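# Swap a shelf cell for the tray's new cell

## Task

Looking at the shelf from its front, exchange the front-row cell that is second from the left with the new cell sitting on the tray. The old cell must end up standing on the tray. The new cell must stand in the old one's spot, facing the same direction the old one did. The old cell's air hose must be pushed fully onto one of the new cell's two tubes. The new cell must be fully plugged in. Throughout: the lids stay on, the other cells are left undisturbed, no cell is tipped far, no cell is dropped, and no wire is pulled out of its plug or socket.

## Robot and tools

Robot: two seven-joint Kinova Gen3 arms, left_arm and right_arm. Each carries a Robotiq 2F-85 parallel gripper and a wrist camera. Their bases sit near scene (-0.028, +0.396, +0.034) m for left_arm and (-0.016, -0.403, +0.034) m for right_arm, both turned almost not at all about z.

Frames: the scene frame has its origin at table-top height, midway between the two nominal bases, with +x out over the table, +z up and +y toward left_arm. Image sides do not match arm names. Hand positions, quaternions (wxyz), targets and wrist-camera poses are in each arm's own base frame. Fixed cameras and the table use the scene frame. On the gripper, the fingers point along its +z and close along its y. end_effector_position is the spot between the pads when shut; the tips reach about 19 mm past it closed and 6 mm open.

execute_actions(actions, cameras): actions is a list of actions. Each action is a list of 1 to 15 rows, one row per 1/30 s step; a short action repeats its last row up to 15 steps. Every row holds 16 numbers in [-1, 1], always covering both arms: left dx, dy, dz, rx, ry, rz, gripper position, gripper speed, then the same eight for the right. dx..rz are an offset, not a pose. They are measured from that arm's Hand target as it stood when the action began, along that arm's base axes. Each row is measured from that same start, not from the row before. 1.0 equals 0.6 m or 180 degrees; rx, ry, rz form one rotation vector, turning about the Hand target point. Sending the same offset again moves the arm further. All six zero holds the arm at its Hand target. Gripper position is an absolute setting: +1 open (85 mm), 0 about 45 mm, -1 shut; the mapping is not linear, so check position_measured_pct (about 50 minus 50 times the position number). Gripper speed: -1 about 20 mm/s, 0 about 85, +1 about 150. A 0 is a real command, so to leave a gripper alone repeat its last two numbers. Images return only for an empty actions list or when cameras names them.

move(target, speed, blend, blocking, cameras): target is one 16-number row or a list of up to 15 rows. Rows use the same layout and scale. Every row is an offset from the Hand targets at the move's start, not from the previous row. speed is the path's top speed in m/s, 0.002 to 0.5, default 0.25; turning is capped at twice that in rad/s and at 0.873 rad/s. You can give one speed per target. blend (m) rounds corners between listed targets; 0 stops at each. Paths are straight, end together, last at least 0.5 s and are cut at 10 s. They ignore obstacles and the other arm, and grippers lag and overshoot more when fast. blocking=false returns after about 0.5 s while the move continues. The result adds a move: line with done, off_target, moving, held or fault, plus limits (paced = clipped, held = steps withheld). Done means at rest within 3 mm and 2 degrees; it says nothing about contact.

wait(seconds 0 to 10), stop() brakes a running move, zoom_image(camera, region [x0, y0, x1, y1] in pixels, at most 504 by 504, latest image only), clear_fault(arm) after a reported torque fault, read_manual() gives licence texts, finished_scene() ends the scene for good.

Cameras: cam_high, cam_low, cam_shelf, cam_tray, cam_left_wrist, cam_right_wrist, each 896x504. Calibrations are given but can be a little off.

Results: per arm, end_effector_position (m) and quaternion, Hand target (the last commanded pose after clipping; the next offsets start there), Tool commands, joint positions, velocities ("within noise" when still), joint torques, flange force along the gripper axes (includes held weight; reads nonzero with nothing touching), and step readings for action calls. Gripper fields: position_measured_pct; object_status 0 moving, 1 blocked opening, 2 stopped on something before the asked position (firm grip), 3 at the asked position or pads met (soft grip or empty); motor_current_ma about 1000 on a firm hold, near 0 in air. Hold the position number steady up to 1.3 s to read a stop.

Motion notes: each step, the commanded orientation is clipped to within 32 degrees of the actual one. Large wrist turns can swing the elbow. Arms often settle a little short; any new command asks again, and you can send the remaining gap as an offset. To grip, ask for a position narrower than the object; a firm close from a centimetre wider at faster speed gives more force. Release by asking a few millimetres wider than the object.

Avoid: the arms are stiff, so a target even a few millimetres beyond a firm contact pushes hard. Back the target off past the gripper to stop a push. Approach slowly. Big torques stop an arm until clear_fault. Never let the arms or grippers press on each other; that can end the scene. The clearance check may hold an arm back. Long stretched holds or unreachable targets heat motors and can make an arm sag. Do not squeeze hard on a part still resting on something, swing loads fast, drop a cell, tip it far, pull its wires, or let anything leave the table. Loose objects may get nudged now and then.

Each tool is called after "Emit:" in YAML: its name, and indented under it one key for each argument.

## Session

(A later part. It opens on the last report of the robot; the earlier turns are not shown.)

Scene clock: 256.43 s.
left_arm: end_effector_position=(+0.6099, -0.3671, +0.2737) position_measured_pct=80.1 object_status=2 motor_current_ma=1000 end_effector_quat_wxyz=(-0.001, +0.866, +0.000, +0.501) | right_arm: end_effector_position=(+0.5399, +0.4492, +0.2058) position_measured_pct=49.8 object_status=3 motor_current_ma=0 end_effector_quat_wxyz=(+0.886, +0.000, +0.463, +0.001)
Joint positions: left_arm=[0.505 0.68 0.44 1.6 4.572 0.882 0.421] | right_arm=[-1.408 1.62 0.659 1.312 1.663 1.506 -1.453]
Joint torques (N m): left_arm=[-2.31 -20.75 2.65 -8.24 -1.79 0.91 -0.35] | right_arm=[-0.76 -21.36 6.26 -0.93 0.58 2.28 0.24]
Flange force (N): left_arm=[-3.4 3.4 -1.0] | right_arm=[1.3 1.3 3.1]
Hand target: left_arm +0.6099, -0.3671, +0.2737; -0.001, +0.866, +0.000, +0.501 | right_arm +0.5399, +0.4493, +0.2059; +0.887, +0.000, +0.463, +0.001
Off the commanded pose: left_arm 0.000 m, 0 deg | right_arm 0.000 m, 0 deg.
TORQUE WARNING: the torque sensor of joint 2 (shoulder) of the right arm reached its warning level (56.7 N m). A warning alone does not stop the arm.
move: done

Emit:
move:
  target: [-0.1,0.0,0.0577,0,0,0,-0.9,0.3,-0.17,-0.28,-0.06,0,0.194,0,0,-0.5]
  speed: 0.15
  cameras: ["cam_shelf","cam_high","cam_left_wrist","cam_low"]

Scene clock: 262.97 s.
left_arm: end_effector_position=(+0.5499, -0.3671, +0.3083) position_measured_pct=80.1 object_status=2 motor_current_ma=1000 end_effector_quat_wxyz=(-0.001, +0.866, -0.001, +0.501) | right_arm: end_effector_position=(+0.4379, +0.2813, +0.1699) position_measured_pct=49.8 object_status=3 motor_current_ma=0 end_effector_quat_wxyz=(+0.707, +0.000, +0.707, +0.001)
Joint positions: left_arm=[0.55 0.558 0.479 1.7 4.659 0.952 0.415] | right_arm=[-1.568 1.187 0.441 2.273 1.87 1.239 -1.941]
Joint torques (N m): left_arm=[-2.12 -18.73 2.59 -8.26 -1.93 0.87 -0.33] | right_arm=[-0.72 -14.6 4.03 2.54 -0.71 2.58 0.25]
Flange force (N): left_arm=[-3.6 3.6 -0.8] | right_arm=[-2.1 1.5 3.7]
Hand target: left_arm +0.5499, -0.3671, +0.3083; -0.001, +0.866, -0.001, +0.501 | right_arm +0.4379, +0.2813, +0.1699; +0.707, +0.000, +0.707, +0.001
Off the commanded pose: left_arm 0.000 m, 0 deg | right_arm 0.000 m, 0 deg.
move: done
camera_calibration:
cam_left_wrist: T_world_to_cam=[[0.00252926, -0.999341, 0.0362158, -0.385961], [-0.508441, -0.0324705, -0.860485, 0.589923], [0.861093, -0.0162372, -0.508188, -0.178848], [0, 0, 0, 1]] pos_world=[0.454921, -0.369456, 0.430709]
Images, in order (width x height): cam_high 896x504, cam_low 896x504, cam_shelf 896x504, cam_left_wrist 896x504.

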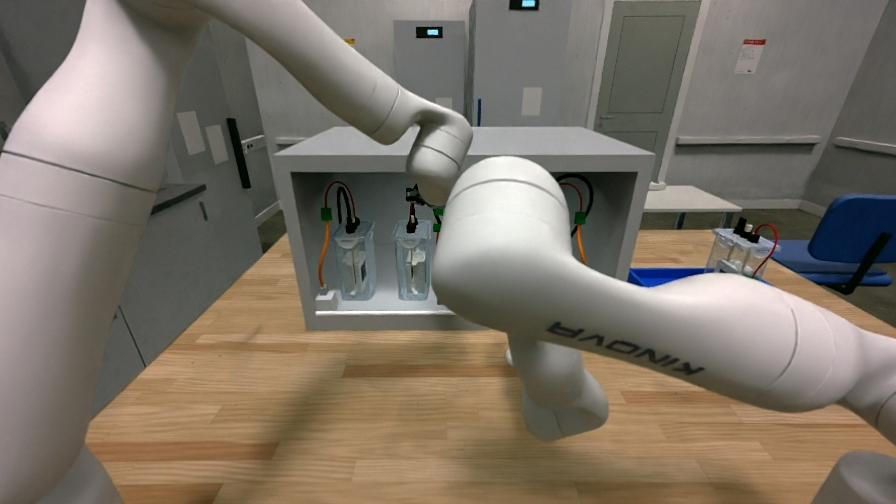

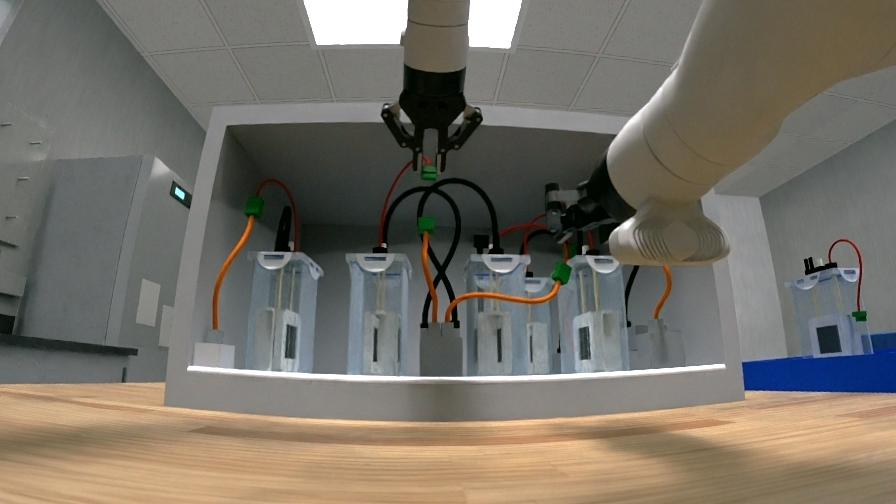

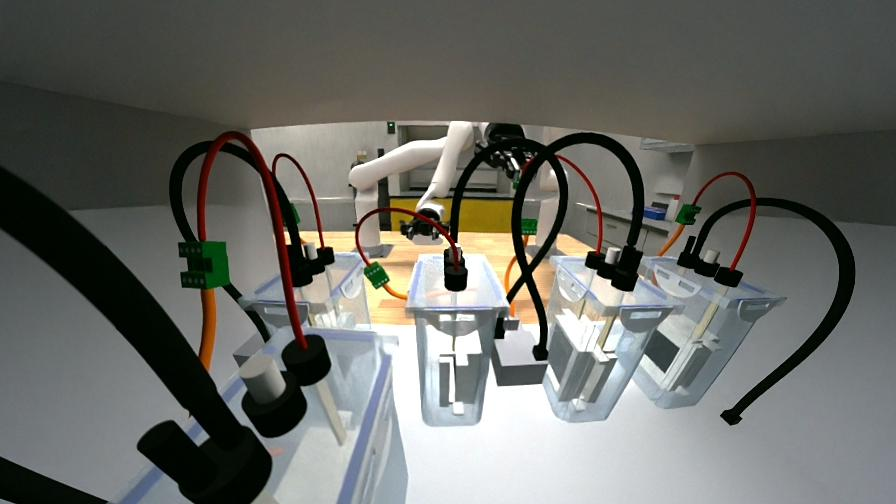

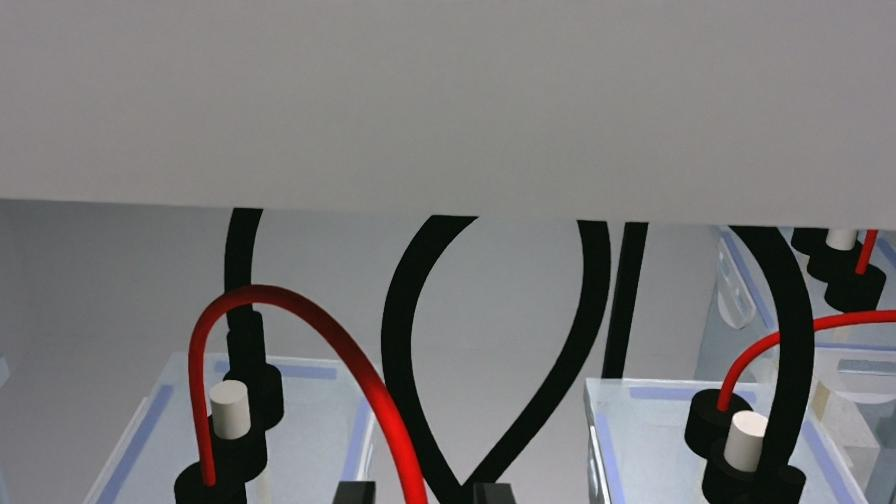

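Emit:
move:
  target:
    - [0.024,0.0995,-0.1,0,0,0,-0.9,0.3,0,0,0,0,0,0,0,-0.5]
    - [0.049,0.099,-0.28,0,0,0,-0.9,0.3,0,0,0,0,0,0,0,-0.5]
  speed: 0.12
  blend: 0.02
  cameras: ["cam_shelf","cam_left_wrist","cam_low"]

Scene clock: 267.93 s.
left_arm: end_effector_position=(+0.5794, -0.3078, +0.1404) position_measured_pct=80.1 object_status=2 motor_current_ma=1000 end_effector_quat_wxyz=(-0.001, +0.866, +0.000, +0.501) | right_arm: end_effector_position=(+0.4379, +0.2813, +0.1699) position_measured_pct=49.8 object_status=3 motor_current_ma=0 end_effector_quat_wxyz=(+0.707, +0.000, +0.707, +0.001)
Joint positions: left_arm=[0.477 0.835 0.374 1.91 4.139 0.973 0.974] | right_arm=[-1.568 1.187 0.441 2.273 1.87 1.239 -1.941]
Joint torques (N m): left_arm=[-2.25 -19.94 2.42 -5.2 -1.17 1.98 -0.24] | right_arm=[-0.68 -14.6 4.04 2.42 -0.69 2.61 0.24]
Flange force (N): left_arm=[-2.1 3.7 -1.4] | right_arm=[-2.3 1.4 3.5]
Hand target: left_arm +0.5793, -0.3077, +0.1403; -0.001, +0.866, -0.001, +0.501 | right_arm +0.4379, +0.2813, +0.1699; +0.707, +0.000, +0.707, +0.001
Off the commanded pose: left_arm 0.000 m, 0 deg | right_arm 0.000 m, 0 deg.
move: done
camera_calibration:
cam_left_wrist: T_world_to_cam=[[0.0025757, -0.999338, 0.0363009, -0.320634], [-0.508323, -0.0325696, -0.86055, 0.462219], [0.861162, -0.0162361, -0.508071, -0.288725], [0, 0, 0, 1]] pos_world=[0.484421, -0.310055, 0.26271]
Images, in order (width x height): cam_low 896x504, cam_shelf 896x504, cam_left_wrist 896x504.

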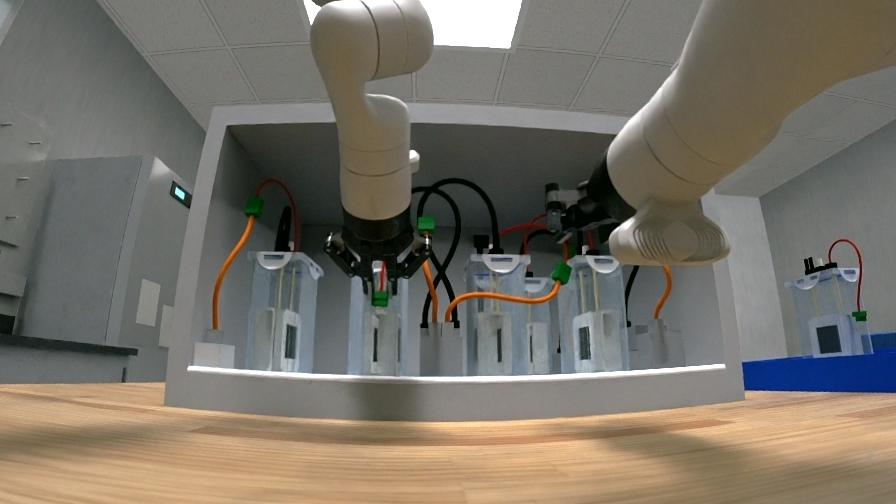

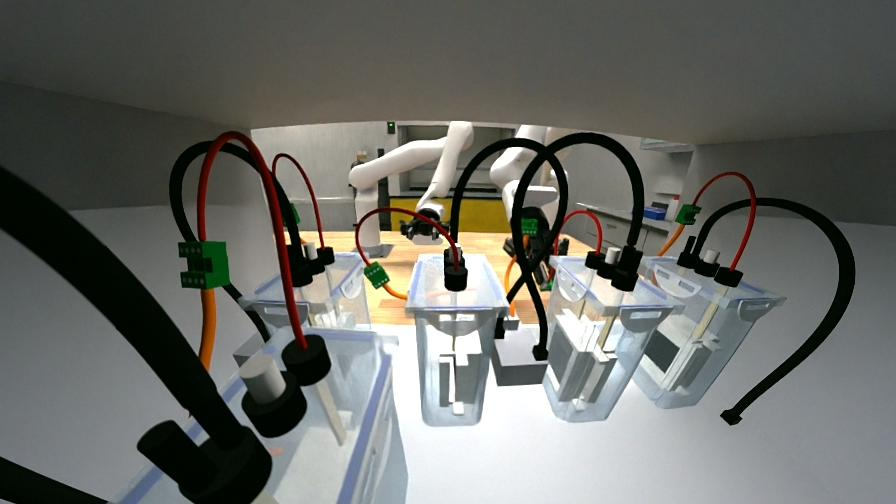

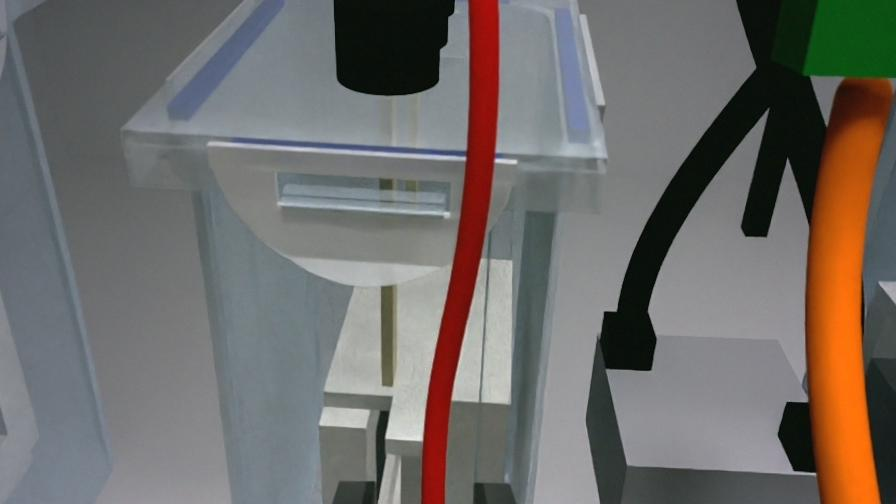

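Emit:
move:
  target:
    - [0,0,0,0,0,0,-0.3,-0.7,0,0,0,0,0,0,0,-0.5]
    - [-0.12,0,0.03,0,0,0,-0.3,-0.7,0,0,0,0,0,0,0,-0.5]
  speed: 0.1
  cameras: ["cam_shelf","cam_left_wrist","cam_low","cam_high"]

Scene clock: 271.43 s.
left_arm: end_effector_position=(+0.5073, -0.3077, +0.1583) position_measured_pct=64.9 object_status=3 motor_current_ma=0 end_effector_quat_wxyz=(-0.001, +0.866, -0.001, +0.501) | right_arm: end_effector_position=(+0.4379, +0.2813, +0.1699) position_measured_pct=49.8 object_status=3 motor_current_ma=0 end_effector_quat_wxyz=(+0.707, +0.000, +0.707, +0.001)
Joint positions: left_arm=[0.562 0.75 0.413 2.07 4.223 1.074 1.047] | right_arm=[-1.568 1.187 0.441 2.273 1.87 1.239 -1.941]
Joint torques (N m): left_arm=[-2.21 -17.93 2.28 -4.35 -1.14 2.12 -0.27] | right_arm=[-0.76 -14.6 4.12 2.41 -0.7 2.56 0.25]
Flange force (N): left_arm=[-2.9 3.6 -1.7] | right_arm=[-2.2 1.1 3.5]
Hand target: left_arm +0.5073, -0.3077, +0.1584; -0.001, +0.866, -0.001, +0.501 | right_arm +0.4379, +0.2813, +0.1699; +0.707, +0.000, +0.707, +0.001
Off the commanded pose: left_arm 0.000 m, 0 deg | right_arm 0.000 m, 0 deg.
move: done
camera_calibration:
cam_left_wrist: T_world_to_cam=[[0.00252926, -0.999341, 0.0362158, -0.321061], [-0.508441, -0.0324705, -0.860485, 0.44117], [0.861093, -0.0162372, -0.508188, -0.217515], [0, 0, 0, 1]] pos_world=[0.412421, -0.310056, 0.280709]
Images, in order (width x height): cam_high 896x504, cam_low 896x504, cam_shelf 896x504, cam_left_wrist 896x504.

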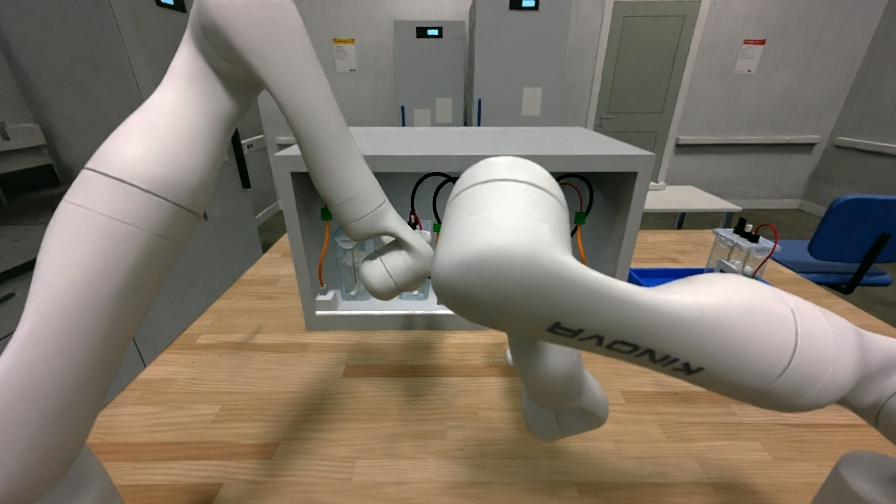

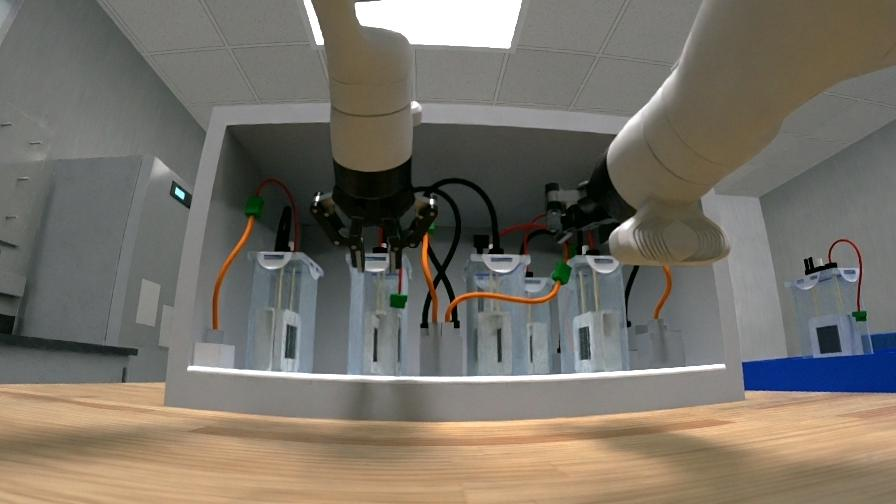

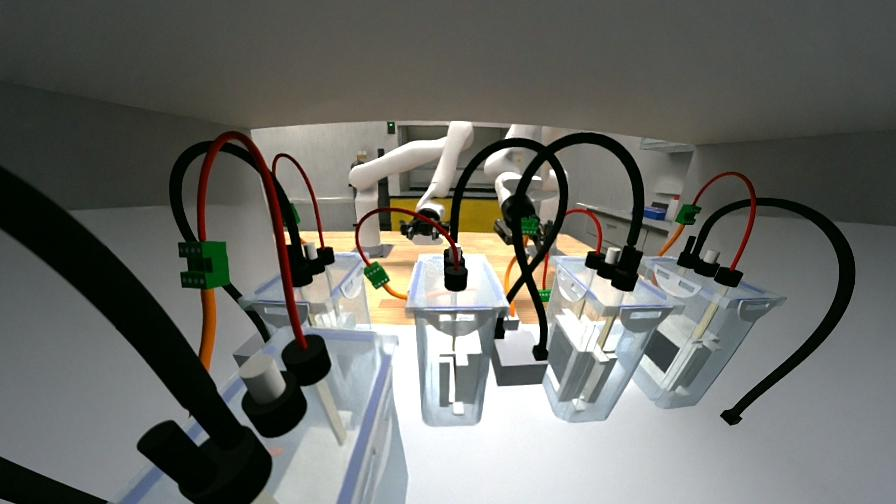

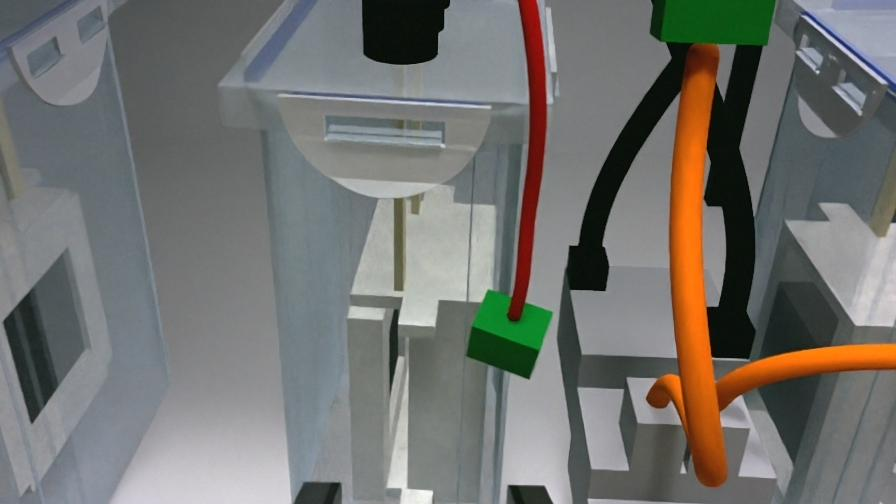

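Emit:
move:
  target:
    - [0.02,0.169,0.146,-0.053,-0.16,-0.198,0.1,0,0,0,0,0,0,0,1,0]
    - [0.12,0.169,0.146,-0.053,-0.16,-0.198,0.1,0,0,0,0,0,0,0,1,0]
  speed: 0.2
  blend: 0.03
  cameras: ["cam_shelf","cam_left_wrist","cam_low","cam_high"]

Scene clock: 289.67 s.
left_arm: end_effector_position=n/a position_measured_pct=n/a object_status=n/a motor_current_ma=n/a end_effector_quat_wxyz=n/a | right_arm: end_effector_position=n/a position_measured_pct=n/a object_status=n/a motor_current_ma=n/a end_effector_quat_wxyz=n/a
Joint positions: no reading
Joint velocities: no reading
Joint torques (N m): no reading
Flange force (N): no reading
Hand target: no reading
Tool commands: no reading
NO CONTROL: MOTORS ONLY BRAKING. The power of the arms went off while the arms waited for this call, through no command of yours: the motors only brake, and the arms may sink or be pushed. The arms send no readings now; any shown here are from before control was lost. The cameras cam_left_wrist and cam_right_wrist have no power either, so they send no picture. Any pictures here may show the arms still sinking. The grippers have lost their power: they take no command, and their positions and statuses read n/a. Before control comes back they start up, which opens them fully and lets go of anything held. What the arms strike, push or drop without control can cost score or fail the task. If the arms hit each other without control, that can cost score but does not end the scene. A move or wait that this ends or prevents says "fault": that word means this event, not a fault of the arms. Your reply's later calls are not run. Nothing of this call ran. The arms run no command until a result says that a person gave control back. To wait, call execute_actions with no actions, or call wait with any seconds it accepts: either call returns when control is back, or after at most 30 seconds. The wait itself costs no score and uses none of the scene's actions.
move: fault; path passed 0 of 2 targets
Images, in order (width x height): cam_high 896x504, cam_low 896x504, cam_shelf 896x504.

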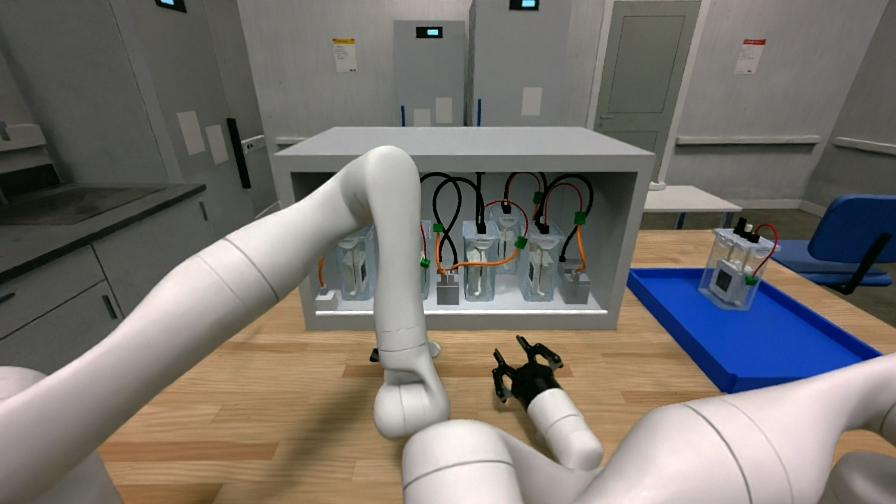

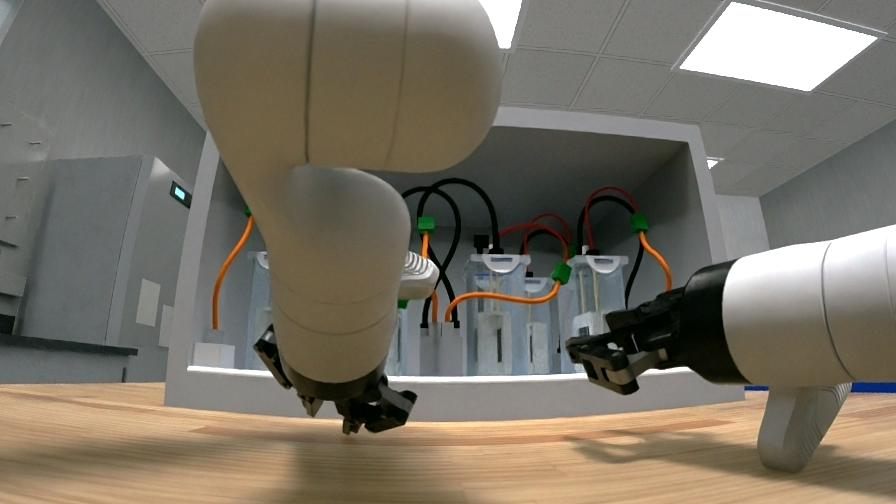

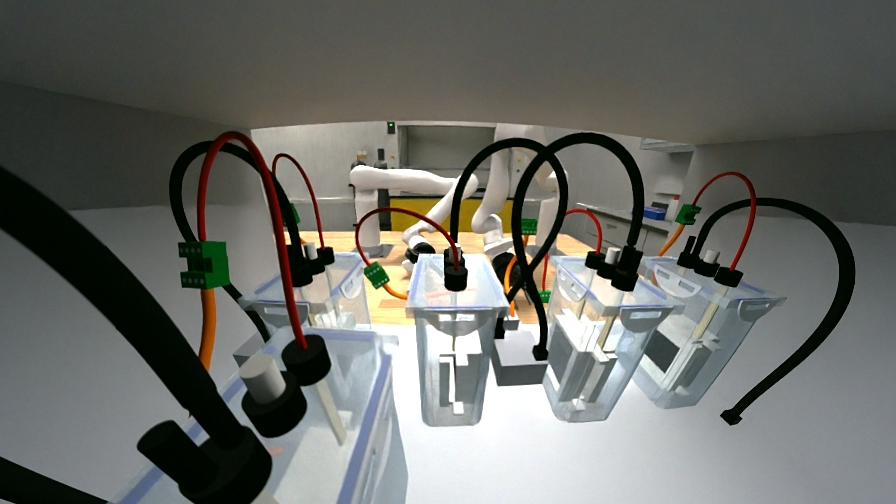

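Emit:
execute_actions:
  actions: []

Scene clock: 300.90 s.
left_arm: end_effector_position=(+0.4347, -0.2519, +0.0220) position_measured_pct=0.4 object_status=3 motor_current_ma=0 end_effector_quat_wxyz=(-0.295, +0.673, -0.136, +0.664) | right_arm: end_effector_position=(+0.3360, +0.3475, +0.0721) position_measured_pct=0.0 object_status=3 motor_current_ma=0 end_effector_quat_wxyz=(+0.764, -0.374, +0.524, -0.039)
Joint positions: left_arm=[0.776 1.596 0.386 1.881 4.222 2.127 1.047] | right_arm=[-1.848 1.845 0.432 2.264 1.863 1.582 -1.941]
Joint velocities: left_arm=[within noise] | right_arm=[-0.013 0.018 0.01 0 0 0.01 0]
Joint torques (N m): left_arm=[-2.83 -2.46 0.46 1.82 1.65 -1.28 -1.3] | right_arm=[2.21 -3.32 -4.24 -1.04 2.6 -2.8 0.44]
Flange force (N): left_arm=[32.0 -15.3 3.2] | right_arm=[-34.7 -20.5 5.1]
Hand target: left_arm +0.4347, -0.2519, +0.0220; -0.295, +0.673, -0.136, +0.664 | right_arm +0.3360, +0.3475, +0.0721; +0.764, -0.374, +0.524, -0.039
Tool commands: left_gripper/position=+0.992157 left_gripper/speed=+1.0 right_gripper/position=+1.0 right_gripper/speed=+1.0
CONTROL GIVEN BACK BY A PERSON. The power is on again. The arms hold where they came to rest, not your last command. The arms may rest on the table, on a part, on each other or against the robot's own body, stand at a joint limit or lie folded up, and parts may have moved. Move slowly at first; if an arm does not follow, try another direction. If the arms lie or press on each other, first move them apart, starting from their current pose. A hard hit or press between them can end the scene. The grippers lost their power; when the power came back they started up, which opens them fully and lets go of anything held. They ignore commands while their positions and statuses read n/a; after that, send the positions that you want again. Commands run again from your next reply on.
camera_calibration:
cam_left_wrist: T_world_to_cam=[[0.195828, -0.811373, -0.550749, -0.283896], [-0.0842775, 0.545621, -0.833784, 0.249358], [0.97701, 0.209694, 0.0384671, -0.22885], [0, 0, 0, 1]] pos_world=[0.300199, -0.318412, 0.0603583]
cam_right_wrist: T_world_to_cam=[[-0.345167, 0.706176, -0.618204, -0.0882918], [-0.444992, 0.456806, 0.770266, -0.00930188], [0.826343, 0.540966, 0.156568, -0.328297], [0, 0, 0, 1]] pos_world=[0.236671, 0.244196, 0.00398352]

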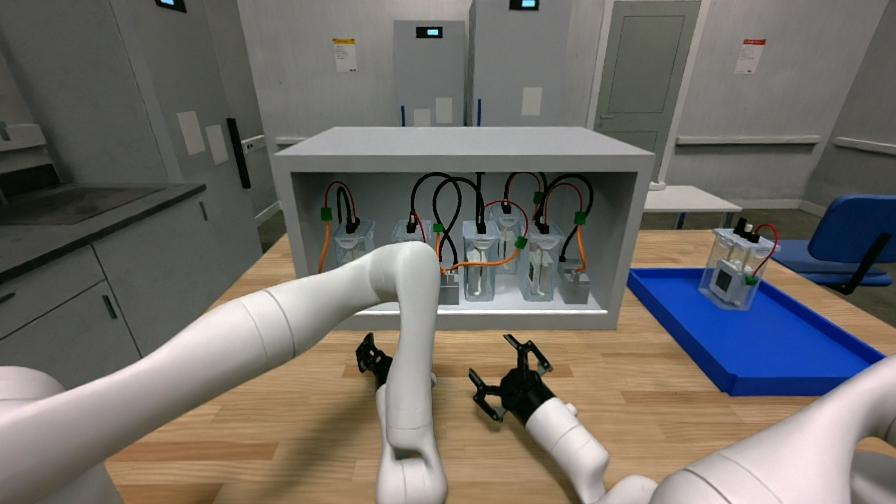

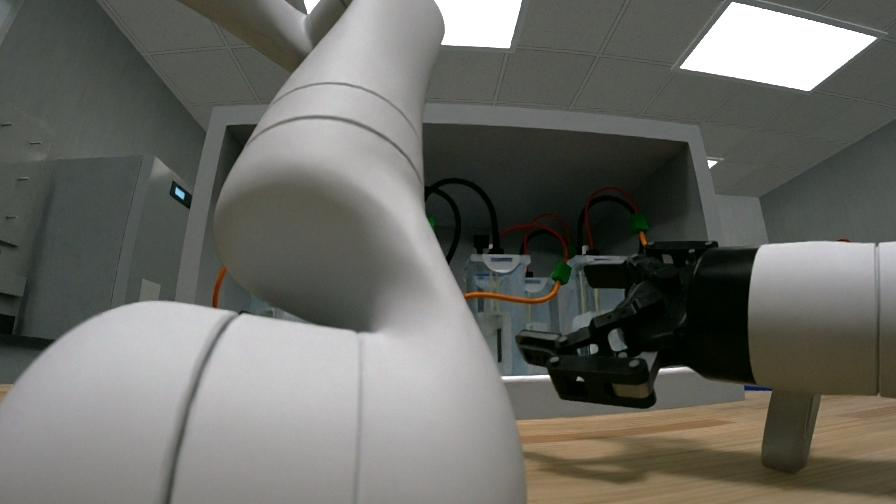

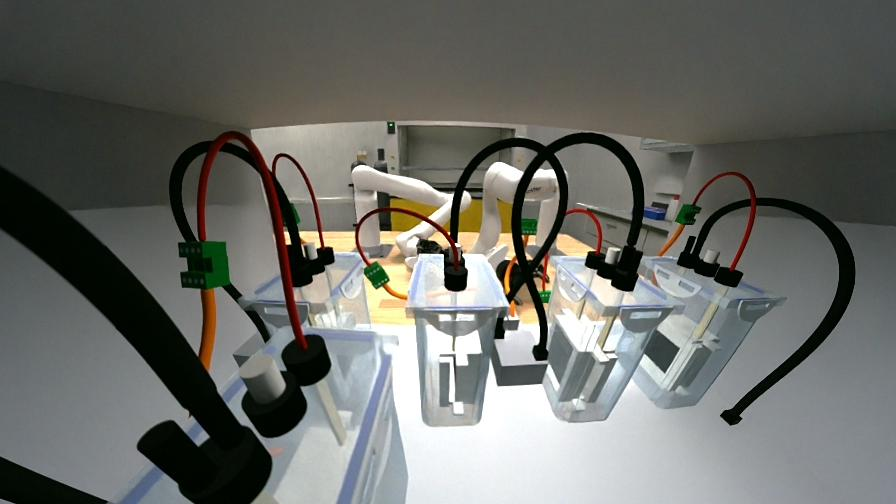

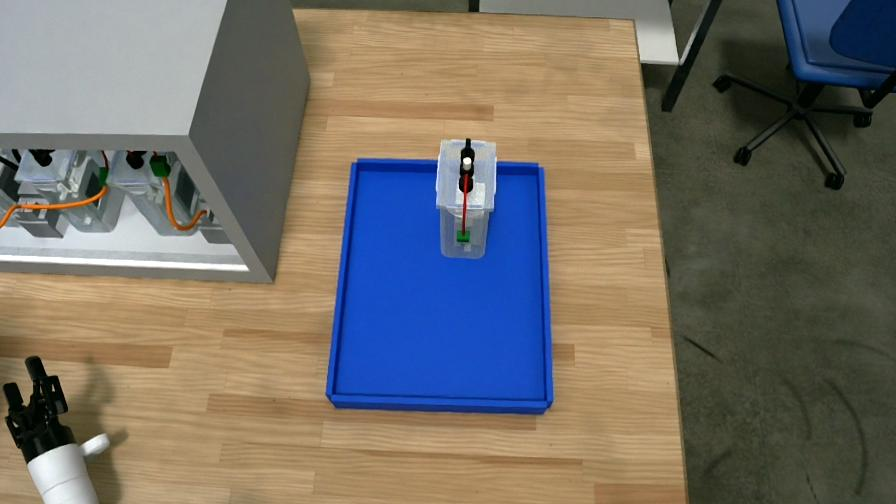

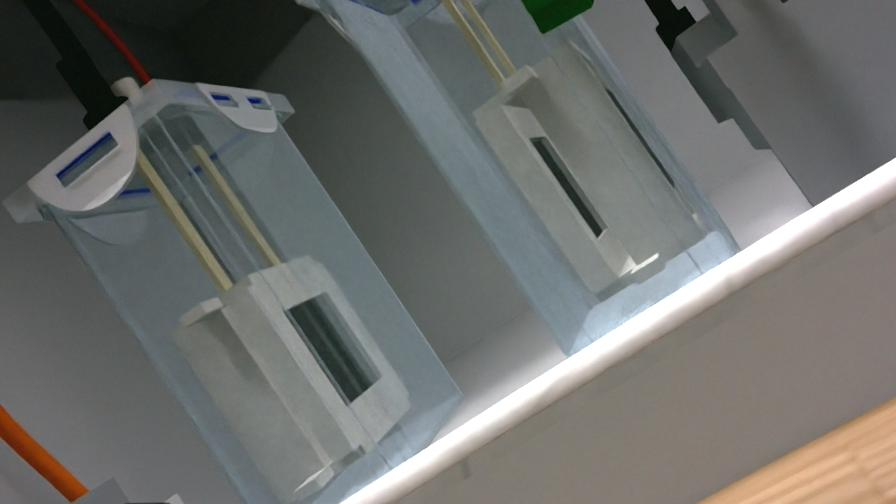

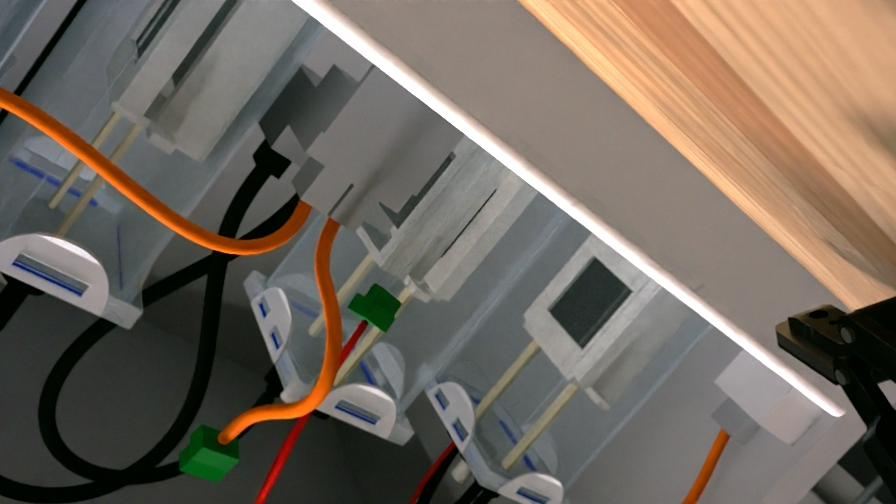

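Emit:
move:
  target: [0,0.0,0.12,0,0,0,1,0,0,-0.03,0.12,0,0,0,1,0]
  speed: 0.06

Scene clock: 303.63 s.
left_arm: end_effector_position=(+0.4347, -0.2520, +0.0940) position_measured_pct=0.0 object_status=3 motor_current_ma=0 end_effector_quat_wxyz=(-0.295, +0.673, -0.136, +0.664) | right_arm: end_effector_position=(+0.3360, +0.3295, +0.1441) position_measured_pct=0.0 object_status=3 motor_current_ma=0 end_effector_quat_wxyz=(+0.764, -0.374, +0.524, -0.039)
Joint positions: left_arm=[0.789 1.414 0.395 2.024 4.296 2.099 1.037] | right_arm=[-1.824 1.762 0.503 2.477 1.945 1.626 -2.083]
Joint torques (N m): left_arm=[-2.35 -18.71 1.9 1.33 0.14 2.76 -0.23] | right_arm=[-0.71 -11.89 3.94 6.93 -2.35 0.87 0.28]
Flange force (N): left_arm=[-0.6 2.3 -3.2] | right_arm=[-0.5 -2.5 6.8]
Hand target: left_arm +0.4347, -0.2519, +0.0940; -0.295, +0.673, -0.136, +0.664 | right_arm +0.3360, +0.3295, +0.1441; +0.764, -0.374, +0.524, -0.039
Off the commanded pose: left_arm 0.000 m, 0 deg | right_arm 0.000 m, 0 deg.
CONTROL GIVEN BACK BY A PERSON, as an earlier result said. Commands run again.
TORQUE WARNING: the torque sensor of joint 6 (wrist pitch) of the left arm reached its warning level (29.4 N m). A warning alone does not stop the arm.
move: done

Emit:
move:
  target: [0.0645,0.106,0.287,-0.1945,0.0597,-0.269,0.1,0,0.12,0.14,0.05,0.192,0.1115,-0.1556,1,0]
  speed: 0.2
  cameras: ["cam_high","cam_left_wrist"]

Scene clock: 311.63 s.
left_arm: end_effector_position=(+0.4751, -0.1916, +0.2666) position_measured_pct=45.0 object_status=3 motor_current_ma=0 end_effector_quat_wxyz=(+0.167, +0.624, -0.142, +0.750) | right_arm: end_effector_position=(+0.4080, +0.4135, +0.1741) position_measured_pct=0.0 object_status=3 motor_current_ma=0 end_effector_quat_wxyz=(+0.707, +0.000, +0.707, +0.001)
Joint positions: left_arm=[0.989 1.506 -1.117 2.582 3.543 2.102 2.905] | right_arm=[-1.728 1.164 0.48 1.907 1.568 1.131 -1.466]
Joint torques (N m): left_arm=[-2.3 -14.91 -4.73 2.18 2.26 0.38 -0.13] | right_arm=[-0.73 -17.18 4.87 -0.31 0.59 2.75 0.24]
Flange force (N): left_arm=[2.2 6.9 4.6] | right_arm=[-1.7 1.7 2.4]
Hand target: left_arm +0.4751, -0.1917, +0.2666; +0.167, +0.624, -0.142, +0.750 (not the last commanded pose) | right_arm +0.4080, +0.4135, +0.1741; +0.707, +0.000, +0.707, +0.001
Off the commanded pose: left_arm 0.004 m, 15 deg | right_arm 0.000 m, 0 deg.
led back after a hold (left arm): the arm was led back toward your command in small steps, so it may still be short of it.
move: held (left_arm; a check stopped the path); limits=held
pose unreachable (left arm): on one or more control steps of this call, first in action 0 (counted from 0), this arm could not follow its commanded pose, so it was not sent that pose on those steps. It may still have moved: this result reports where it is.
cause: moving toward the commanded pose would bring a part of the arm too close to another arm (a part of this arm just beyond joint 4 (elbow) and a part of the right arm just beyond its joint 7 (wrist roll), 38 mm apart when this arm was first held).
camera_calibration:
cam_left_wrist: T_world_to_cam=[[-0.448655, -0.893307, 0.0266715, 0.0283828], [0.139719, -0.0995867, -0.985171, 0.234177], [0.882716, -0.438275, 0.169492, -0.404656], [0, 0, 0, 1]] pos_world=[0.337212, -0.128675, 0.298533]
Images, in order (width x height): cam_high 896x504, cam_left_wrist 896x504.

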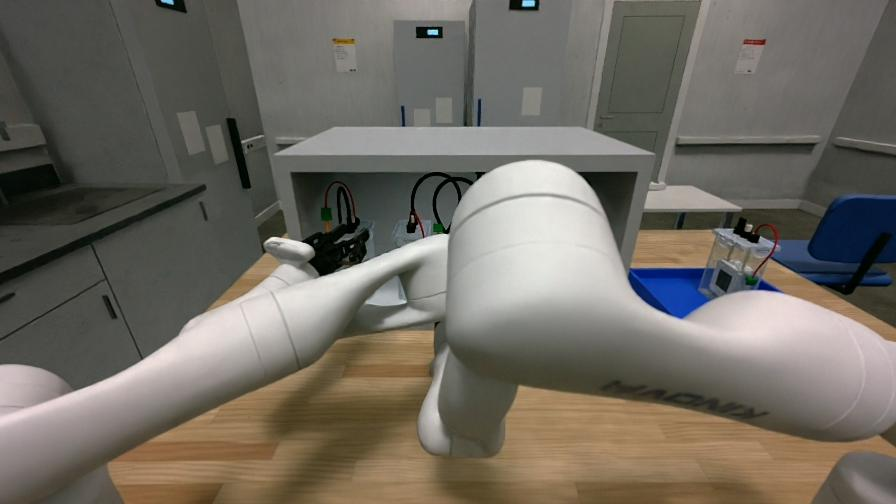

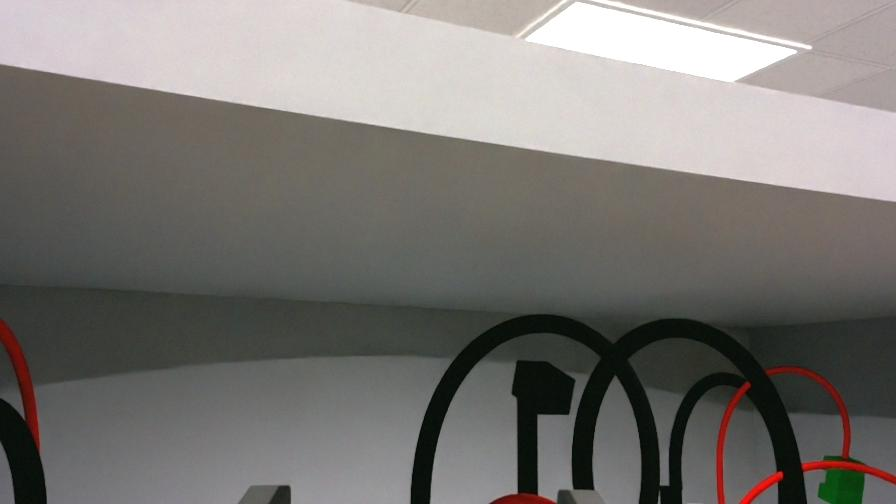

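Emit:
move:
  target: [0,0,0,0,0,0,0.1,0,0.05,-0.27,-0.013,0,0,0,1,0]
  speed: 0.2

Emit:
move:
  target: [-0.067,-0.1,-0.2,0.2015,0.017,0.227,0.1,0,0,0,0,0,0,0,1,0]
  speed: 0.2

Scene clock: 319.47 s.
left_arm: end_effector_position=(+0.4751, -0.1917, +0.2666) position_measured_pct=45.0 object_status=3 motor_current_ma=0 end_effector_quat_wxyz=(+0.167, +0.624, -0.142, +0.750) | right_arm: end_effector_position=(+0.4380, +0.2516, +0.1663) position_measured_pct=0.0 object_status=3 motor_current_ma=0 end_effector_quat_wxyz=(+0.707, +0.000, +0.707, +0.001)
Joint positions: left_arm=[0.989 1.507 -1.117 2.582 3.543 2.102 2.905] | right_arm=[-1.59 1.258 0.507 2.349 1.925 1.209 -2.098]
Joint torques (N m): left_arm=[-2.17 -14.92 -4.7 2.18 2.23 0.48 -0.32] | right_arm=[-0.72 -13.76 4.34 3.43 -1.08 2.36 0.25]
Flange force (N): left_arm=[2.1 6.4 4.4] | right_arm=[-2.7 1.3 4.0]
Hand target: left_arm +0.4751, -0.1917, +0.2666; +0.167, +0.624, -0.142, +0.750 | right_arm +0.4380, +0.2515, +0.1663; +0.707, +0.000, +0.707, +0.001
Off the commanded pose: left_arm 0.000 m, 0 deg | right_arm 0.000 m, 0 deg.
move: done

Scene clock: 320.50 s.
left_arm: end_effector_position=(+0.4686, -0.2021, +0.2452) position_measured_pct=45.0 object_status=3 motor_current_ma=0 end_effector_quat_wxyz=(+0.091, +0.638, -0.145, +0.751) | right_arm: end_effector_position=(+0.4380, +0.2515, +0.1663) position_measured_pct=0.0 object_status=3 motor_current_ma=0 end_effector_quat_wxyz=(+0.707, +0.000, +0.707, +0.001)
Joint positions: left_arm=[1.175 1.51 -1.049 2.582 3.632 1.835 2.744] | right_arm=[-1.59 1.258 0.507 2.35 1.925 1.209 -2.098]
Joint torques (N m): left_arm=[-2.13 -14.41 -5.16 2.68 2.51 0.7 -0.28] | right_arm=[-0.76 -13.78 4.36 3.45 -1.08 2.35 0.25]
Flange force (N): left_arm=[2.6 6.7 1.6] | right_arm=[-2.6 1.2 4.1]
Hand target: left_arm +0.4686, -0.2021, +0.2452; +0.091, +0.638, -0.145, +0.751 (not the last commanded pose) | right_arm +0.4380, +0.2515, +0.1663; +0.707, +0.000, +0.707, +0.001
Off the commanded pose: left_arm 0.115 m, 46 deg | right_arm 0.000 m, 0 deg.
move: held (left_arm; a check stopped the path); limits=held
pose unreachable (left arm): on one or more control steps of this call, first in action 0 (counted from 0), this arm could not follow its commanded pose, so it was not sent that pose on those steps. It may still have moved: this result reports where it is.
cause: moving toward the commanded pose would bring a part of the arm too close to another arm (a part of this arm just beyond joint 4 (elbow) and a part of the right arm just beyond its joint 4 (elbow), 18 mm apart when this arm was first held).

Emit:
move:
  target: [0,0,0,0,0,0,0.1,0,0,-0.4,0.05,0,0,0,1,0]
  speed: 0.25

Emit:
move:
  target: [-0.056,-0.083,-0.164,0.16,0.014,0.18,0.1,0,0,0,0,0,0,0,1,0]
  speed: 0.2
  cameras: ["cam_high"]

Scene clock: 326.57 s.
left_arm: end_effector_position=(+0.4686, -0.2021, +0.2452) position_measured_pct=45.0 object_status=3 motor_current_ma=0 end_effector_quat_wxyz=(+0.091, +0.638, -0.145, +0.751) | right_arm: end_effector_position=(+0.4374, +0.1897, +0.1736) position_measured_pct=0.0 object_status=3 motor_current_ma=0 end_effector_quat_wxyz=(+0.706, +0.003, +0.709, -0.004)
Joint positions: left_arm=[1.175 1.51 -1.049 2.582 3.632 1.835 2.744] | right_arm=[-1.504 1.321 0.508 2.511 2.039 1.316 -2.335]
Joint torques (N m): left_arm=[-2.17 -14.35 -5.14 2.6 2.47 0.67 -0.28] | right_arm=[-0.74 -12.87 3.96 4.78 -1.64 1.89 0.23]
Flange force (N): left_arm=[2.7 6.8 1.3] | right_arm=[-2.9 0.6 5.0]
Hand target: left_arm +0.4686, -0.2021, +0.2452; +0.091, +0.638, -0.145, +0.751 | right_arm +0.4374, +0.1897, +0.1736; +0.706, +0.003, +0.709, -0.004 (not the last commanded pose)
Off the commanded pose: left_arm 0.000 m, 0 deg | right_arm 0.180 m, 1 deg.
led back after a hold (right arm): the arm was led back toward your command in small steps, so it may still be short of it.
move: held (right_arm; a check stopped the path); limits=held
pose unreachable (right arm): on one or more control steps of this call, first in action 0 (counted from 0), this arm could not follow its commanded pose, so it was not sent that pose on those steps. It may still have moved: this result reports where it is.
cause: moving toward the commanded pose would bring a part of the arm too close to another arm (a part of this arm just beyond joint 4 (elbow) and a part of the left arm just beyond its joint 3 (upper arm roll), 17 mm apart when this arm was first held).

Scene clock: 327.13 s.
left_arm: end_effector_position=(+0.4679, -0.2030, +0.2429) position_measured_pct=45.0 object_status=3 motor_current_ma=0 end_effector_quat_wxyz=(+0.083, +0.640, -0.145, +0.750) | right_arm: end_effector_position=(+0.4374, +0.1897, +0.1736) position_measured_pct=0.0 object_status=3 motor_current_ma=0 end_effector_quat_wxyz=(+0.706, +0.003, +0.709, -0.004)
Joint positions: left_arm=[1.193 1.508 -1.042 2.58 3.638 1.807 2.724] | right_arm=[-1.504 1.321 0.508 2.511 2.039 1.316 -2.335]
Joint torques (N m): left_arm=[-2.15 -14.42 -5.16 2.73 2.51 0.66 -0.29] | right_arm=[-0.72 -12.85 3.98 4.82 -1.66 1.94 0.21]
Flange force (N): left_arm=[2.5 6.3 1.1] | right_arm=[-3.0 1.0 5.0]
Hand target: left_arm +0.4679, -0.2030, +0.2429; +0.083, +0.640, -0.145, +0.750 (not the last commanded pose) | right_arm +0.4374, +0.1897, +0.1736; +0.706, +0.003, +0.709, -0.004
Off the commanded pose: left_arm 0.113 m, 42 deg | right_arm 0.000 m, 0 deg.
move: held (left_arm; a check stopped the path); limits=held
pose unreachable (left arm): on one or more control steps of this call, first in action 0 (counted from 0), this arm could not follow its commanded pose, so it was not sent that pose on those steps. It may still have moved: this result reports where it is.
cause: moving toward the commanded pose would bring a part of the arm too close to another arm (a part of this arm just beyond joint 3 (upper arm roll) and a part of the right arm just beyond its joint 4 (elbow), 12 mm apart when this arm was first held).
Images, in order (width x height): cam_high 896x504.

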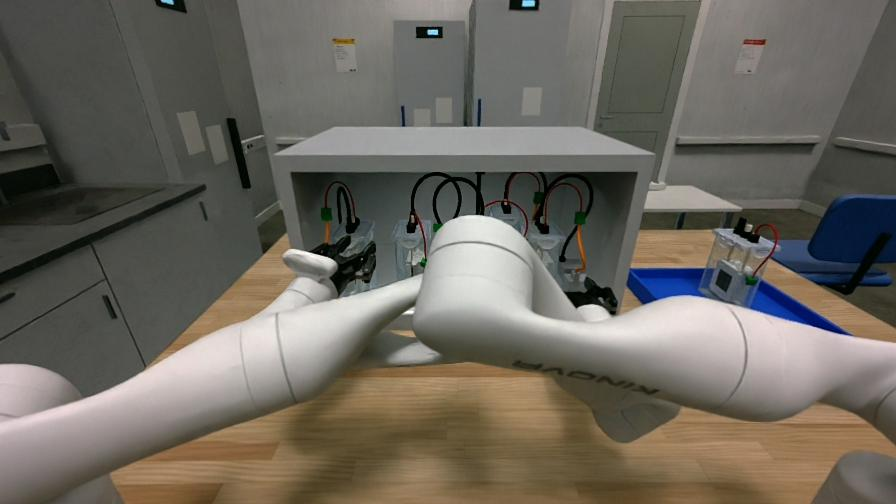

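Emit:
move:
  target: [-0.05,0.13,0.33,0,0,0,0.1,0,0,0,0,0,0,0,1,0]
  speed: 0.2
  cameras: ["cam_high"]

Scene clock: 330.53 s.
left_arm: end_effector_position=(+0.4618, -0.1765, +0.3157) position_measured_pct=45.0 object_status=3 motor_current_ma=0 end_effector_quat_wxyz=(+0.066, +0.563, -0.100, +0.818) | right_arm: end_effector_position=(+0.4374, +0.1897, +0.1736) position_measured_pct=0.0 object_status=3 motor_current_ma=0 end_effector_quat_wxyz=(+0.706, +0.003, +0.709, -0.004)
Joint positions: left_arm=[1.218 1.521 -1.116 2.582 3.829 1.746 2.812] | right_arm=[-1.504 1.321 0.508 2.511 2.039 1.316 -2.335]
Joint torques (N m): left_arm=[-2.21 -13.89 -5.41 2.64 2.44 0.47 -0.28] | right_arm=[-0.75 -12.81 3.99 4.83 -1.65 1.92 0.25]
Flange force (N): left_arm=[2.6 7.4 1.2] | right_arm=[-3.0 0.8 5.1]
Hand target: left_arm +0.4618, -0.1764, +0.3158; +0.066, +0.563, -0.100, +0.818 (not the last commanded pose) | right_arm +0.4374, +0.1897, +0.1736; +0.706, +0.003, +0.709, -0.004
Off the commanded pose: left_arm 0.137 m, 13 deg | right_arm 0.000 m, 0 deg.
move: held (left_arm; a check stopped the path); limits=held
pose unreachable (left arm): on one or more control steps of this call, first in action 0 (counted from 0), this arm could not follow its commanded pose, so it was not sent that pose on those steps. It may still have moved: this result reports where it is.
cause: moving toward the commanded pose would bring a part of the arm too close to another arm (a part of this arm just beyond joint 3 (upper arm roll) and a part of the right arm just beyond its joint 4 (elbow), along the way the arms are being sent, or toward where that arm still pushes).
Images, in order (width x height): cam_high 896x504.

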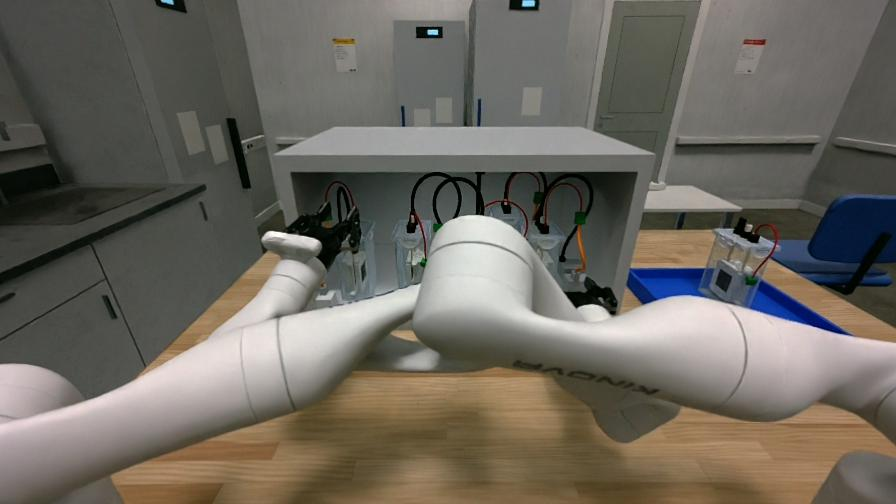

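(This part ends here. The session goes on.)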